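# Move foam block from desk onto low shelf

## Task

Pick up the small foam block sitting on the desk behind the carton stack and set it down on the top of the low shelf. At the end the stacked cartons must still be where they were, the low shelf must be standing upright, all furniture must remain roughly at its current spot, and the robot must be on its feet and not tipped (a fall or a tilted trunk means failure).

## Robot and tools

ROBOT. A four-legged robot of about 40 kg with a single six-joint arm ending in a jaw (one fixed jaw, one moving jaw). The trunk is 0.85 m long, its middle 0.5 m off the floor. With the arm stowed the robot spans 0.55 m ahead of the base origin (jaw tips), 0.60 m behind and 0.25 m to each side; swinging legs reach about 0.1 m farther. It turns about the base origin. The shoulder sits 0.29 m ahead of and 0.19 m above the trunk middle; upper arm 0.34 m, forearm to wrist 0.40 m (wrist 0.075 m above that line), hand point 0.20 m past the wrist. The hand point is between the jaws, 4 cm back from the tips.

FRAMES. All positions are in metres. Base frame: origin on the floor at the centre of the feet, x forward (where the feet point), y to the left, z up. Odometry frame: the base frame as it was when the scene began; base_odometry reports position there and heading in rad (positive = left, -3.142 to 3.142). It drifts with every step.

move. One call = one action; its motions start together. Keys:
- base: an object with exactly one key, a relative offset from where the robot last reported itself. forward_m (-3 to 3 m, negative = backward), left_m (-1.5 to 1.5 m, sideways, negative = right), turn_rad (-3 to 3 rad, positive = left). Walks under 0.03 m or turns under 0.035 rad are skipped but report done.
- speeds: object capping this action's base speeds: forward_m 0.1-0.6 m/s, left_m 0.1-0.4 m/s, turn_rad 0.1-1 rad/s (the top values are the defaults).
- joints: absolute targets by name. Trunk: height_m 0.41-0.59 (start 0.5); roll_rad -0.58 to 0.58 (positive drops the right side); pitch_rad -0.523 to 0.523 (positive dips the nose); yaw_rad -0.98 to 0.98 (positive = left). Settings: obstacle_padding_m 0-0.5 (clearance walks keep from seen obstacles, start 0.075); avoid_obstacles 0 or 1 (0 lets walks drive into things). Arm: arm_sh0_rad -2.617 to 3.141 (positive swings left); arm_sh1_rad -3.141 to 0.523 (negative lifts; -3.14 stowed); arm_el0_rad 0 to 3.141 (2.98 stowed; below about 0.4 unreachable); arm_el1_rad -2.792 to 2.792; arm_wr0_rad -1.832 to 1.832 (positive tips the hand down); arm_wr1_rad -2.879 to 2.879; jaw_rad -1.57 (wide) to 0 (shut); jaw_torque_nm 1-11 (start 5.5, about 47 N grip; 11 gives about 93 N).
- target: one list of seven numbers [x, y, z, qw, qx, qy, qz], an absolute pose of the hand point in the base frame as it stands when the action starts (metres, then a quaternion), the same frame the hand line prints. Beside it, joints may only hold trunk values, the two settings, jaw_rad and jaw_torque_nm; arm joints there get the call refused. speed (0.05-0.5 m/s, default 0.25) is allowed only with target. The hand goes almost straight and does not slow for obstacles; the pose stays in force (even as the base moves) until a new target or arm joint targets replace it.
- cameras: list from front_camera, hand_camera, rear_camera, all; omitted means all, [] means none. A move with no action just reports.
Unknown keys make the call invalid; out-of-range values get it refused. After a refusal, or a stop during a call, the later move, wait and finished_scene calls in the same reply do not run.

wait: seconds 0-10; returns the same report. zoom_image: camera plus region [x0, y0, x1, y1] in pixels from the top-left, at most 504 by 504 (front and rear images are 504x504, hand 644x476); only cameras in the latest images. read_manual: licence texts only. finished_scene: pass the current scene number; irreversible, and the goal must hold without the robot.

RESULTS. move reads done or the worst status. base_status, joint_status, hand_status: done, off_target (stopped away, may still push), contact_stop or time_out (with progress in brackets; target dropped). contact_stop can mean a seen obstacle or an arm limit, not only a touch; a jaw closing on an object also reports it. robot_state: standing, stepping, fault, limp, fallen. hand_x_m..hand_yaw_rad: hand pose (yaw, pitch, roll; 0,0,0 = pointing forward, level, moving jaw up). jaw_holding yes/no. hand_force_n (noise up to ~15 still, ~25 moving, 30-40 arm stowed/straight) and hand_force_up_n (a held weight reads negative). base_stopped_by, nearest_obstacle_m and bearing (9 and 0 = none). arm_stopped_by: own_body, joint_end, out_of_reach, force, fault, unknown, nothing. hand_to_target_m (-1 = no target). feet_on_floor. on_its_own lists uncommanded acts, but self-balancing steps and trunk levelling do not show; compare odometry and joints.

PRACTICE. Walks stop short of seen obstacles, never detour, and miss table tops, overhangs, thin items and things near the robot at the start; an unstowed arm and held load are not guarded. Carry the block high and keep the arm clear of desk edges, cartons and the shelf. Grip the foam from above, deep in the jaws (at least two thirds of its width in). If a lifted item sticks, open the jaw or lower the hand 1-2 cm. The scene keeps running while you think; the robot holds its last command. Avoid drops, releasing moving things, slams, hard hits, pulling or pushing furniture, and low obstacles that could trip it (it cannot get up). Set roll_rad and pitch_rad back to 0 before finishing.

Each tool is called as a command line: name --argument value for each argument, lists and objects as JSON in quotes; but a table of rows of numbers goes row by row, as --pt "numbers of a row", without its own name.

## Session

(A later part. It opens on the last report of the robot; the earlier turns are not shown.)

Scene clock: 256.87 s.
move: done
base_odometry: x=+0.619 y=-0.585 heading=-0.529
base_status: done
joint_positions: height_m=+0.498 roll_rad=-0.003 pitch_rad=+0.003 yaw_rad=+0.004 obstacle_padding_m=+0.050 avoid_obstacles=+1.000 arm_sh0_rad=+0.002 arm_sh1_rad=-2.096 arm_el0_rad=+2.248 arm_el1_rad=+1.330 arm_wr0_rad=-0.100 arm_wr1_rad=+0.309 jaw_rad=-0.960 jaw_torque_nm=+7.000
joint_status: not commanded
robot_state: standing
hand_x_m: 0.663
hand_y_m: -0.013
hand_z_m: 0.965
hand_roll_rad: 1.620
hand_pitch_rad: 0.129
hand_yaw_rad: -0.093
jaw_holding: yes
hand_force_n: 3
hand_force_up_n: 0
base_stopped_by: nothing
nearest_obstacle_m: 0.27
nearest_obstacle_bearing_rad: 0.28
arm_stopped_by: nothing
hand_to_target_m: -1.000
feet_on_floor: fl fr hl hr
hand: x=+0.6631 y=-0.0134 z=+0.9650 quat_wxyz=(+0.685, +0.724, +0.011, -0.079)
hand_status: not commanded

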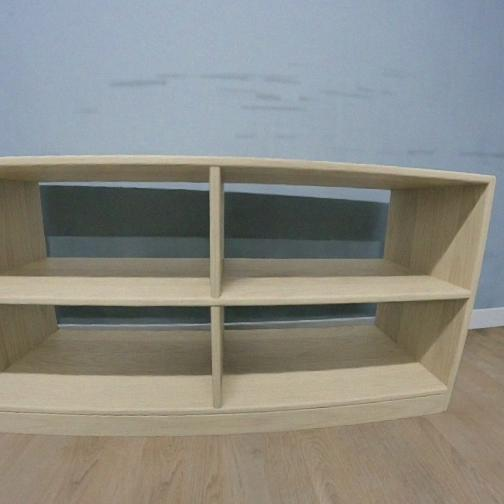

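move --base '{"forward_m": 0.14}' --speeds '{"forward_m": 0.2}' --cameras '["front_camera"]'

move --target '[0.87, 0.0, 0.85, 0.699, 0.699, 0.105, -0.105]' --speed 0.15 --cameras '["front_camera","hand_camera"]'

Scene clock: 265.13 s.
move: done
base_odometry: x=+0.737 y=-0.656 heading=-0.531
base_status: done
joint_positions: height_m=+0.498 roll_rad=-0.007 pitch_rad=+0.006 yaw_rad=+0.006 obstacle_padding_m=+0.050 avoid_obstacles=+1.000 arm_sh0_rad=+0.001 arm_sh1_rad=-2.098 arm_el0_rad=+2.248 arm_el1_rad=+1.330 arm_wr0_rad=-0.100 arm_wr1_rad=+0.309 jaw_rad=-0.960 jaw_torque_nm=+7.000
joint_status: not commanded
robot_state: standing
hand_x_m: 0.669
hand_y_m: -0.011
hand_z_m: 0.964
hand_roll_rad: 1.617
hand_pitch_rad: 0.130
hand_yaw_rad: -0.092
jaw_holding: yes
hand_force_n: 3
hand_force_up_n: 0
base_stopped_by: nothing
nearest_obstacle_m: 0.12
nearest_obstacle_bearing_rad: 0.33
arm_stopped_by: nothing
hand_to_target_m: -1.000
feet_on_floor: fl fr hl hr
hand: x=+0.6693 y=-0.0107 z=+0.9643 quat_wxyz=(+0.686, +0.723, +0.012, -0.079)
hand_status: not commanded

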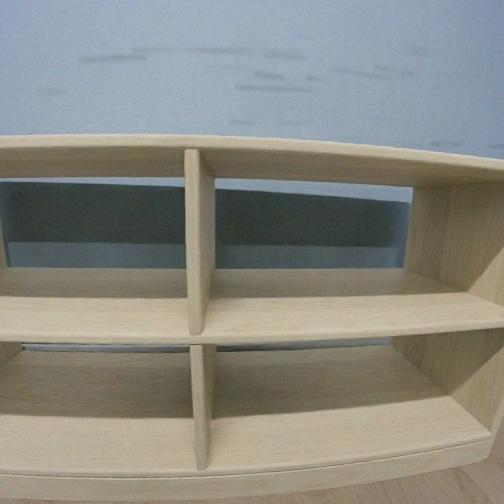

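Scene clock: 274.07 s.
move: done
base_odometry: x=+0.736 y=-0.655 heading=-0.531
base_status: not commanded
joint_positions: height_m=+0.498 roll_rad=+0.000 pitch_rad=+0.005 yaw_rad=+0.005 obstacle_padding_m=+0.050 avoid_obstacles=+1.000 arm_sh0_rad=+0.002 arm_sh1_rad=-1.315 arm_el0_rad=+1.747 arm_el1_rad=+0.158 arm_wr0_rad=-0.135 arm_wr1_rad=+1.415 jaw_rad=-0.960 jaw_torque_nm=+7.000
joint_status: not commanded
robot_state: standing
hand_x_m: 0.874
hand_y_m: 0.001
hand_z_m: 0.851
hand_roll_rad: 1.564
hand_pitch_rad: 0.305
hand_yaw_rad: -0.017
jaw_holding: yes
hand_force_n: 2
hand_force_up_n: -1
base_stopped_by: nothing
nearest_obstacle_m: 0.12
nearest_obstacle_bearing_rad: 0.33
arm_stopped_by: nothing
hand_to_target_m: 0.002
feet_on_floor: fl fr hl hr
hand: x=+0.8738 y=+0.0013 z=+0.8506 quat_wxyz=(+0.700, +0.697, +0.102, -0.113)
hand_status: done (0.002 m and 1.0 deg from the pose sent, 0.231 m and 11.5 deg at the start)

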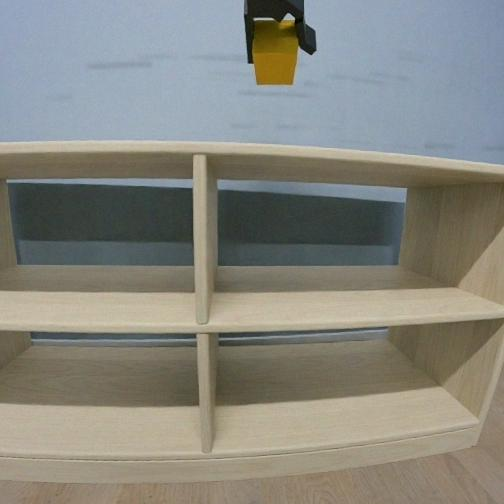

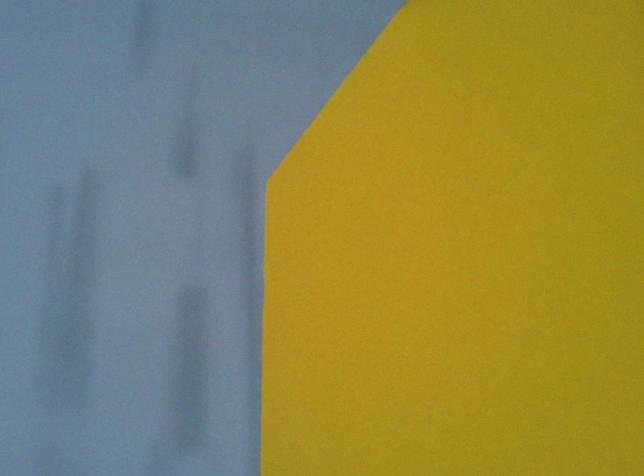

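move --target '[0.9, 0.0, 0.72, 0.699, 0.699, 0.105, -0.105]' --speed 0.1 --cameras '["front_camera","hand_camera"]'

Scene clock: 280.47 s.
move: done
base_odometry: x=+0.735 y=-0.654 heading=-0.531
base_status: not commanded
joint_positions: height_m=+0.498 roll_rad=-0.001 pitch_rad=+0.006 yaw_rad=+0.005 obstacle_padding_m=+0.050 avoid_obstacles=+1.000 arm_sh0_rad=-0.008 arm_sh1_rad=-1.090 arm_el0_rad=+1.790 arm_el1_rad=-0.018 arm_wr0_rad=-0.401 arm_wr1_rad=+1.587 jaw_rad=-0.960 jaw_torque_nm=+7.000
joint_status: not commanded
robot_state: standing
hand_x_m: 0.898
hand_y_m: 0.001
hand_z_m: 0.721
hand_roll_rad: 1.570
hand_pitch_rad: 0.305
hand_yaw_rad: 0.003
jaw_holding: yes
hand_force_n: 4
hand_force_up_n: -1
base_stopped_by: nothing
nearest_obstacle_m: 0.12
nearest_obstacle_bearing_rad: 0.33
arm_stopped_by: nothing
hand_to_target_m: 0.003
feet_on_floor: fl fr hl hr
hand: x=+0.8979 y=+0.0009 z=+0.7213 quat_wxyz=(+0.699, +0.699, +0.109, -0.107)
hand_status: done (0.003 m and 0.5 deg from the pose sent, 0.133 m and 1.0 deg at the start)

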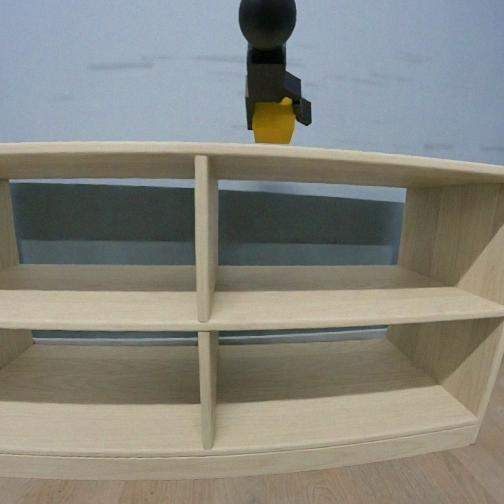

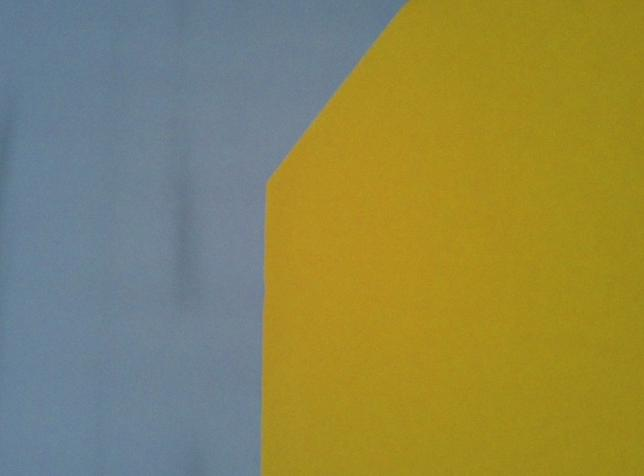

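move --target '[0.9, 0.0, 0.695, 0.699, 0.699, 0.105, -0.105]' --speed 0.05 --cameras '["front_camera"]'

move --target '[0.9, 0.0, 0.683, 0.699, 0.699, 0.105, -0.105]' --speed 0.05 --cameras '["front_camera"]'

Scene clock: 283.97 s.
move: done
base_odometry: x=+0.735 y=-0.654 heading=-0.531
base_status: not commanded
joint_positions: height_m=+0.498 roll_rad=-0.001 pitch_rad=+0.006 yaw_rad=+0.005 obstacle_padding_m=+0.050 avoid_obstacles=+1.000 arm_sh0_rad=-0.008 arm_sh1_rad=-1.043 arm_el0_rad=+1.791 arm_el1_rad=-0.015 arm_wr0_rad=-0.450 arm_wr1_rad=+1.587 jaw_rad=-0.960 jaw_torque_nm=+7.000
joint_status: not commanded
robot_state: standing
hand_x_m: 0.901
hand_y_m: 0.000
hand_z_m: 0.697
hand_roll_rad: 1.573
hand_pitch_rad: 0.305
hand_yaw_rad: 0.002
jaw_holding: yes
hand_force_n: 5
hand_force_up_n: -2
base_stopped_by: nothing
nearest_obstacle_m: 0.12
nearest_obstacle_bearing_rad: 0.33
arm_stopped_by: nothing
hand_to_target_m: 0.002
feet_on_floor: fl fr hl hr
hand: x=+0.9007 y=+0.0004 z=+0.6969 quat_wxyz=(+0.698, +0.700, +0.108, -0.107)
hand_status: done (0.002 m and 0.4 deg from the pose sent, 0.026 m and 0.5 deg at the start)

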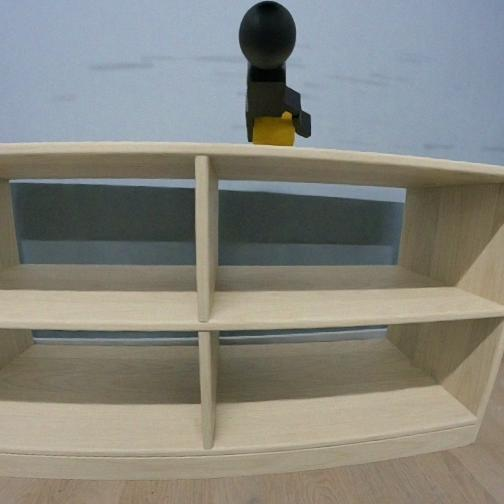

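Scene clock: 284.43 s.
move: done
base_odometry: x=+0.735 y=-0.654 heading=-0.531
base_status: not commanded
joint_positions: height_m=+0.499 roll_rad=-0.001 pitch_rad=+0.006 yaw_rad=+0.005 obstacle_padding_m=+0.050 avoid_obstacles=+1.000 arm_sh0_rad=-0.008 arm_sh1_rad=-1.020 arm_el0_rad=+1.796 arm_el1_rad=-0.015 arm_wr0_rad=-0.475 arm_wr1_rad=+1.587 jaw_rad=-0.960 jaw_torque_nm=+7.000
joint_status: not commanded
robot_state: standing
hand_x_m: 0.900
hand_y_m: 0.000
hand_z_m: 0.683
hand_roll_rad: 1.574
hand_pitch_rad: 0.307
hand_yaw_rad: 0.002
jaw_holding: yes
hand_force_n: 4
hand_force_up_n: -1
base_stopped_by: nothing
nearest_obstacle_m: 0.12
nearest_obstacle_bearing_rad: 0.33
arm_stopped_by: nothing
hand_to_target_m: 0.000
feet_on_floor: fl fr hl hr
hand: x=+0.9001 y=+0.0004 z=+0.6833 quat_wxyz=(+0.698, +0.700, +0.109, -0.107)
hand_status: done (0.000 m and 0.5 deg from the pose sent, 0.014 m and 0.4 deg at the start)

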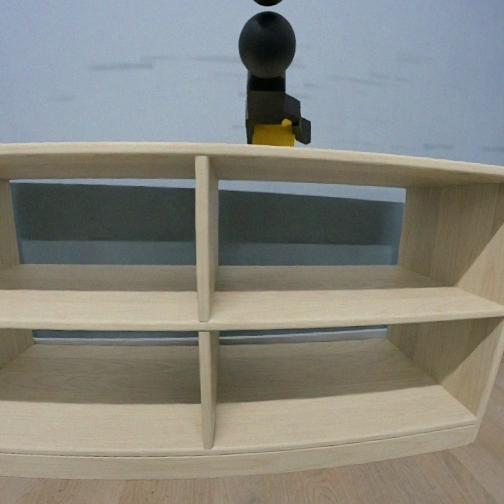

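move --target '[0.9, 0.0, 0.672, 0.699, 0.699, 0.105, -0.105]' --speed 0.05 --cameras '["hand_camera"]'

move --target '[0.9, 0.0, 0.661, 0.699, 0.699, 0.105, -0.105]' --speed 0.05 --cameras '["hand_camera","front_camera"]'

Scene clock: 287.47 s.
move: done
base_odometry: x=+0.735 y=-0.654 heading=-0.531
base_status: not commanded
joint_positions: height_m=+0.498 roll_rad=-0.001 pitch_rad=+0.006 yaw_rad=+0.005 obstacle_padding_m=+0.050 avoid_obstacles=+1.000 arm_sh0_rad=-0.009 arm_sh1_rad=-1.002 arm_el0_rad=+1.797 arm_el1_rad=-0.014 arm_wr0_rad=-0.498 arm_wr1_rad=+1.587 jaw_rad=-0.960 jaw_torque_nm=+7.000
joint_status: not commanded
robot_state: standing
hand_x_m: 0.901
hand_y_m: 0.000
hand_z_m: 0.674
hand_roll_rad: 1.574
hand_pitch_rad: 0.304
hand_yaw_rad: 0.002
jaw_holding: yes
hand_force_n: 4
hand_force_up_n: -1
base_stopped_by: nothing
nearest_obstacle_m: 0.12
nearest_obstacle_bearing_rad: 0.33
arm_stopped_by: nothing
hand_to_target_m: 0.002
feet_on_floor: fl fr hl hr
hand: x=+0.9005 y=+0.0003 z=+0.6735 quat_wxyz=(+0.698, +0.700, +0.108, -0.107)
hand_status: done (0.002 m and 0.4 deg from the pose sent, 0.011 m and 0.5 deg at the start)

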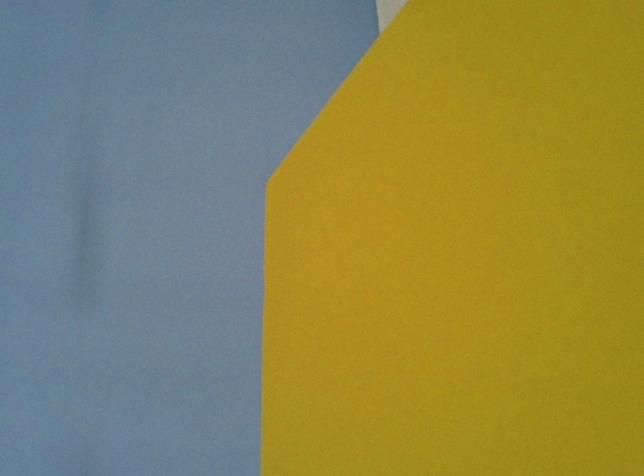

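Scene clock: 287.93 s.
move: done
base_odometry: x=+0.735 y=-0.654 heading=-0.531
base_status: not commanded
joint_positions: height_m=+0.499 roll_rad=-0.001 pitch_rad=+0.006 yaw_rad=+0.005 obstacle_padding_m=+0.050 avoid_obstacles=+1.000 arm_sh0_rad=-0.009 arm_sh1_rad=-0.983 arm_el0_rad=+1.801 arm_el1_rad=-0.014 arm_wr0_rad=-0.520 arm_wr1_rad=+1.587 jaw_rad=-0.960 jaw_torque_nm=+7.000
joint_status: not commanded
robot_state: standing
hand_x_m: 0.900
hand_y_m: 0.000
hand_z_m: 0.663
hand_roll_rad: 1.575
hand_pitch_rad: 0.304
hand_yaw_rad: 0.002
jaw_holding: yes
hand_force_n: 4
hand_force_up_n: -1
base_stopped_by: nothing
nearest_obstacle_m: 0.12
nearest_obstacle_bearing_rad: 0.33
arm_stopped_by: nothing
hand_to_target_m: 0.002
feet_on_floor: fl fr hl hr
hand: x=+0.9004 y=+0.0000 z=+0.6629 quat_wxyz=(+0.698, +0.700, +0.108, -0.107)
hand_status: done (0.002 m and 0.4 deg from the pose sent, 0.013 m and 0.4 deg at the start)
pictures: front_camera, hand_camera

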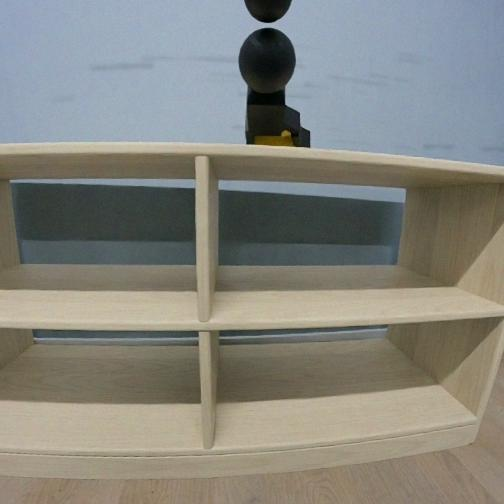

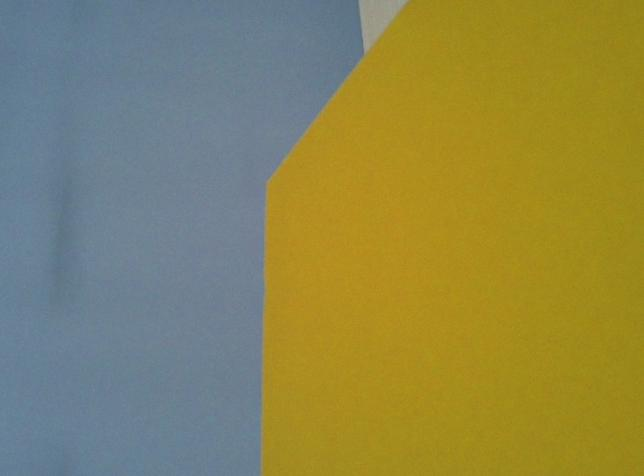

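move --target '[0.9, 0.0, 0.652, 0.699, 0.699, 0.105, -0.105]' --speed 0.05 --cameras '[]'

move --target '[0.9, 0.0, 0.642, 0.699, 0.699, 0.105, -0.105]' --speed 0.05 --cameras '["hand_camera","front_camera"]'

Scene clock: 293.13 s.
move: done
base_odometry: x=+0.735 y=-0.654 heading=-0.531
base_status: not commanded
joint_positions: height_m=+0.499 roll_rad=-0.001 pitch_rad=+0.005 yaw_rad=+0.005 obstacle_padding_m=+0.050 avoid_obstacles=+1.000 arm_sh0_rad=-0.009 arm_sh1_rad=-0.966 arm_el0_rad=+1.802 arm_el1_rad=-0.014 arm_wr0_rad=-0.543 arm_wr1_rad=+1.585 jaw_rad=-0.960 jaw_torque_nm=+7.000
joint_status: not commanded
robot_state: standing
hand_x_m: 0.900
hand_y_m: 0.000
hand_z_m: 0.655
hand_roll_rad: 1.573
hand_pitch_rad: 0.299
hand_yaw_rad: 0.002
jaw_holding: yes
hand_force_n: 3
hand_force_up_n: 0
base_stopped_by: nothing
nearest_obstacle_m: 0.12
nearest_obstacle_bearing_rad: 0.33
arm_stopped_by: nothing
hand_to_target_m: 0.003
feet_on_floor: fl fr hl hr
hand: x=+0.9000 y=+0.0003 z=+0.6551 quat_wxyz=(+0.698, +0.700, +0.106, -0.105)
hand_status: done (0.003 m and 0.2 deg from the pose sent, 0.011 m and 0.4 deg at the start)

Scene clock: 294.47 s.
move: off_target
base_odometry: x=+0.735 y=-0.654 heading=-0.531
base_status: not commanded
joint_positions: height_m=+0.498 roll_rad=-0.001 pitch_rad=+0.005 yaw_rad=+0.005 obstacle_padding_m=+0.050 avoid_obstacles=+1.000 arm_sh0_rad=-0.009 arm_sh1_rad=-0.962 arm_el0_rad=+1.809 arm_el1_rad=-0.014 arm_wr0_rad=-0.572 arm_wr1_rad=+1.578 jaw_rad=-0.960 jaw_torque_nm=+7.000
joint_status: not commanded
robot_state: standing
hand_x_m: 0.899
hand_y_m: 0.000
hand_z_m: 0.654
hand_roll_rad: 1.567
hand_pitch_rad: 0.280
hand_yaw_rad: 0.003
jaw_holding: yes
hand_force_n: 7
hand_force_up_n: 6
base_stopped_by: nothing
nearest_obstacle_m: 0.12
nearest_obstacle_bearing_rad: 0.33
arm_stopped_by: nothing
hand_to_target_m: 0.012
feet_on_floor: fl fr hl hr
hand: x=+0.8991 y=+0.0004 z=+0.6542 quat_wxyz=(+0.702, +0.699, +0.100, -0.098)
hand_status: off_target (0.012 m and 1.1 deg from the pose sent, 0.013 m and 0.2 deg at the start)
pictures: front_camera, hand_camera

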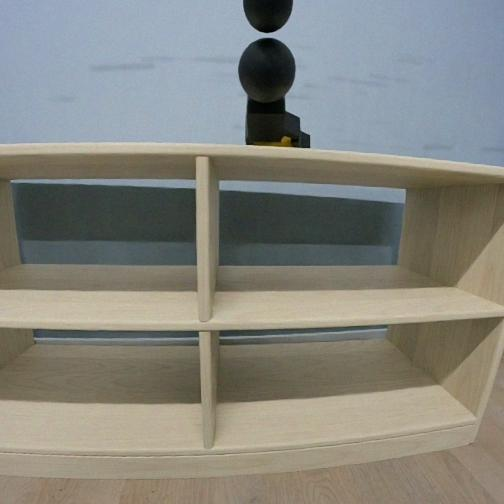

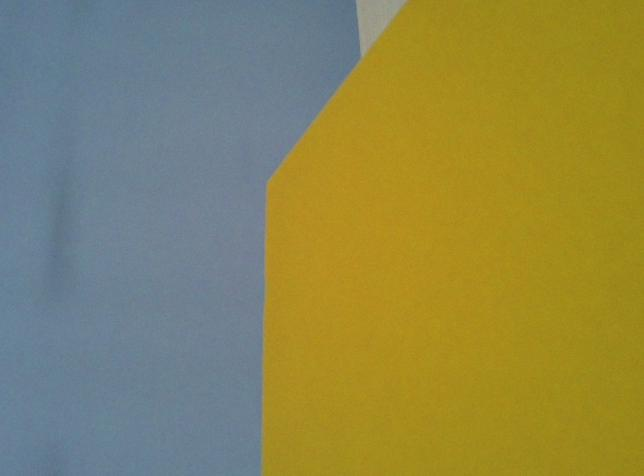

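move --target '[0.9, 0.0, 0.652, 0.699, 0.699, 0.105, -0.105]' --speed 0.05 --cameras '[]'

move --joints '{"jaw_rad": -1.1}' --cameras '[]'

move --joints '{"jaw_rad": -1.5}' --cameras '["hand_camera"]'

Scene clock: 298.13 s.
move: done
base_odometry: x=+0.735 y=-0.654 heading=-0.531
base_status: not commanded
joint_positions: height_m=+0.499 roll_rad=-0.001 pitch_rad=+0.005 yaw_rad=+0.005 obstacle_padding_m=+0.050 avoid_obstacles=+1.000 arm_sh0_rad=-0.009 arm_sh1_rad=-0.964 arm_el0_rad=+1.809 arm_el1_rad=-0.014 arm_wr0_rad=-0.563 arm_wr1_rad=+1.577 jaw_rad=-0.960 jaw_torque_nm=+7.000
joint_status: not commanded
robot_state: standing
hand_x_m: 0.899
hand_y_m: 0.001
hand_z_m: 0.654
hand_roll_rad: 1.566
hand_pitch_rad: 0.287
hand_yaw_rad: 0.003
jaw_holding: yes
hand_force_n: 2
hand_force_up_n: 1
base_stopped_by: nothing
nearest_obstacle_m: 0.12
nearest_obstacle_bearing_rad: 0.33
arm_stopped_by: nothing
hand_to_target_m: 0.003
feet_on_floor: fl fr hl hr
hand: x=+0.8990 y=+0.0007 z=+0.6542 quat_wxyz=(+0.702, +0.698, +0.103, -0.100)
hand_status: done (0.003 m and 0.7 deg from the pose sent, 0.002 m and 1.1 deg at the start)

Scene clock: 299.13 s.
move: done
base_odometry: x=+0.735 y=-0.654 heading=-0.531
base_status: not commanded
joint_positions: height_m=+0.499 roll_rad=-0.001 pitch_rad=+0.005 yaw_rad=+0.006 obstacle_padding_m=+0.050 avoid_obstacles=+1.000 arm_sh0_rad=-0.009 arm_sh1_rad=-0.964 arm_el0_rad=+1.808 arm_el1_rad=-0.014 arm_wr0_rad=-0.555 arm_wr1_rad=+1.577 jaw_rad=-1.098 jaw_torque_nm=+7.000
joint_status: all done
robot_state: standing
hand_x_m: 0.899
hand_y_m: 0.001
hand_z_m: 0.652
hand_roll_rad: 1.565
hand_pitch_rad: 0.296
hand_yaw_rad: 0.003
jaw_holding: no
hand_force_n: 3
hand_force_up_n: 0
base_stopped_by: nothing
nearest_obstacle_m: 0.12
nearest_obstacle_bearing_rad: 0.33
arm_stopped_by: nothing
hand_to_target_m: 0.002
feet_on_floor: fl fr hl hr
hand: x=+0.8986 y=+0.0014 z=+0.6524 quat_wxyz=(+0.701, +0.697, +0.106, -0.103)
hand_status: not commanded

Scene clock: 300.13 s.
move: done
base_odometry: x=+0.735 y=-0.654 heading=-0.531
base_status: not commanded
joint_positions: height_m=+0.499 roll_rad=-0.001 pitch_rad=+0.005 yaw_rad=+0.006 obstacle_padding_m=+0.050 avoid_obstacles=+1.000 arm_sh0_rad=-0.010 arm_sh1_rad=-0.964 arm_el0_rad=+1.808 arm_el1_rad=-0.014 arm_wr0_rad=-0.553 arm_wr1_rad=+1.577 jaw_rad=-1.499 jaw_torque_nm=+7.000
joint_status: all done
robot_state: standing
hand_x_m: 0.899
hand_y_m: 0.001
hand_z_m: 0.652
hand_roll_rad: 1.565
hand_pitch_rad: 0.297
hand_yaw_rad: 0.002
jaw_holding: no
hand_force_n: 3
hand_force_up_n: -1
base_stopped_by: nothing
nearest_obstacle_m: 0.12
nearest_obstacle_bearing_rad: 0.33
arm_stopped_by: nothing
hand_to_target_m: 0.001
feet_on_floor: fl fr hl hr
hand: x=+0.8990 y=+0.0008 z=+0.6522 quat_wxyz=(+0.701, +0.697, +0.106, -0.104)
hand_status: not commanded

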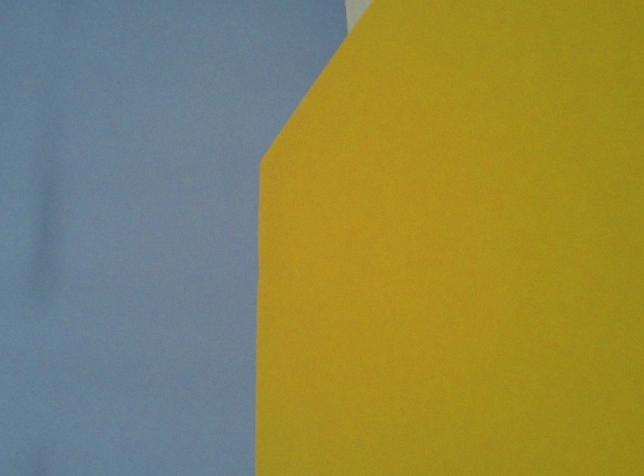

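move --target '[0.895, 0.012, 0.66, 0.699, 0.699, 0.105, -0.105]' --speed 0.05 --cameras '[]'

move --target '[0.88, 0.012, 0.80, 0.699, 0.699, 0.105, -0.105]' --speed 0.1 --cameras '["hand_camera","front_camera"]'

Scene clock: 305.30 s.
move: done
base_odometry: x=+0.736 y=-0.654 heading=-0.531
base_status: not commanded
joint_positions: height_m=+0.498 roll_rad=-0.002 pitch_rad=+0.005 yaw_rad=+0.005 obstacle_padding_m=+0.050 avoid_obstacles=+1.000 arm_sh0_rad=+0.009 arm_sh1_rad=-0.975 arm_el0_rad=+1.808 arm_el1_rad=+0.016 arm_wr0_rad=-0.546 arm_wr1_rad=+1.567 jaw_rad=-1.500 jaw_torque_nm=+7.000
joint_status: not commanded
robot_state: standing
hand_x_m: 0.899
hand_y_m: 0.011
hand_z_m: 0.658
hand_roll_rad: 1.576
hand_pitch_rad: 0.294
hand_yaw_rad: 0.004
jaw_holding: no
hand_force_n: 5
hand_force_up_n: -2
base_stopped_by: nothing
nearest_obstacle_m: 0.12
nearest_obstacle_bearing_rad: 0.33
arm_stopped_by: nothing
hand_to_target_m: 0.004
feet_on_floor: fl fr hl hr
hand: x=+0.8986 y=+0.0105 z=+0.6582 quat_wxyz=(+0.698, +0.701, +0.105, -0.102)
hand_status: done (0.004 m and 0.4 deg from the pose sent, 0.014 m and 0.4 deg at the start)

Scene clock: 307.23 s.
move: done
base_odometry: x=+0.736 y=-0.654 heading=-0.531
base_status: not commanded
joint_positions: height_m=+0.499 roll_rad=+0.000 pitch_rad=+0.005 yaw_rad=+0.005 obstacle_padding_m=+0.050 avoid_obstacles=+1.000 arm_sh0_rad=+0.017 arm_sh1_rad=-1.244 arm_el0_rad=+1.797 arm_el1_rad=+0.067 arm_wr0_rad=-0.263 arm_wr1_rad=+1.517 jaw_rad=-1.500 jaw_torque_nm=+7.000
joint_status: not commanded
robot_state: standing
hand_x_m: 0.880
hand_y_m: 0.012
hand_z_m: 0.798
hand_roll_rad: 1.575
hand_pitch_rad: 0.297
hand_yaw_rad: 0.002
jaw_holding: no
hand_force_n: 3
hand_force_up_n: -1
base_stopped_by: nothing
nearest_obstacle_m: 0.12
nearest_obstacle_bearing_rad: 0.33
arm_stopped_by: nothing
hand_to_target_m: 0.002
feet_on_floor: fl fr hl hr
hand: x=+0.8795 y=+0.0118 z=+0.7981 quat_wxyz=(+0.698, +0.701, +0.105, -0.104)
hand_status: done (0.002 m and 0.2 deg from the pose sent, 0.143 m and 0.4 deg at the start)
pictures: front_camera, hand_camera

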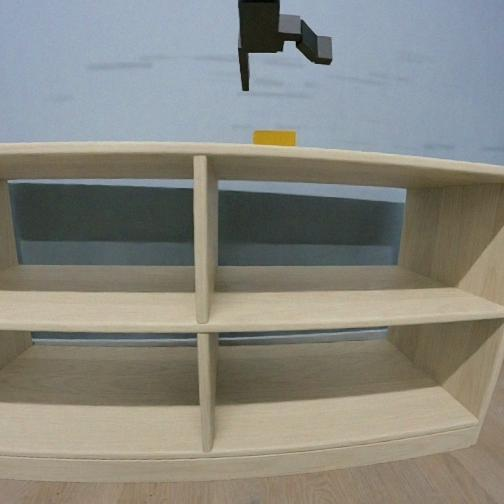

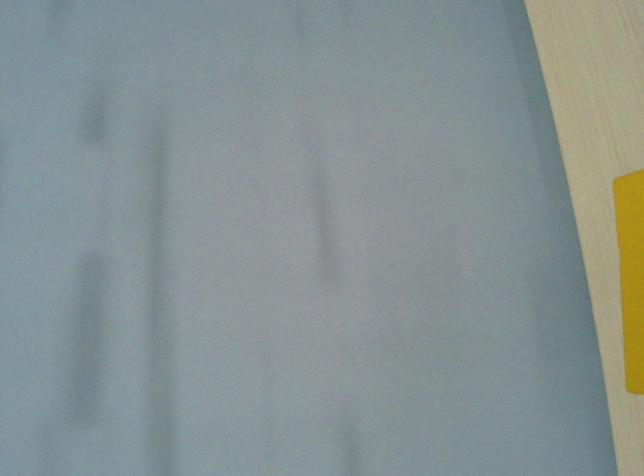

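finished_scene --scene 2

The scene is finished: the task was done.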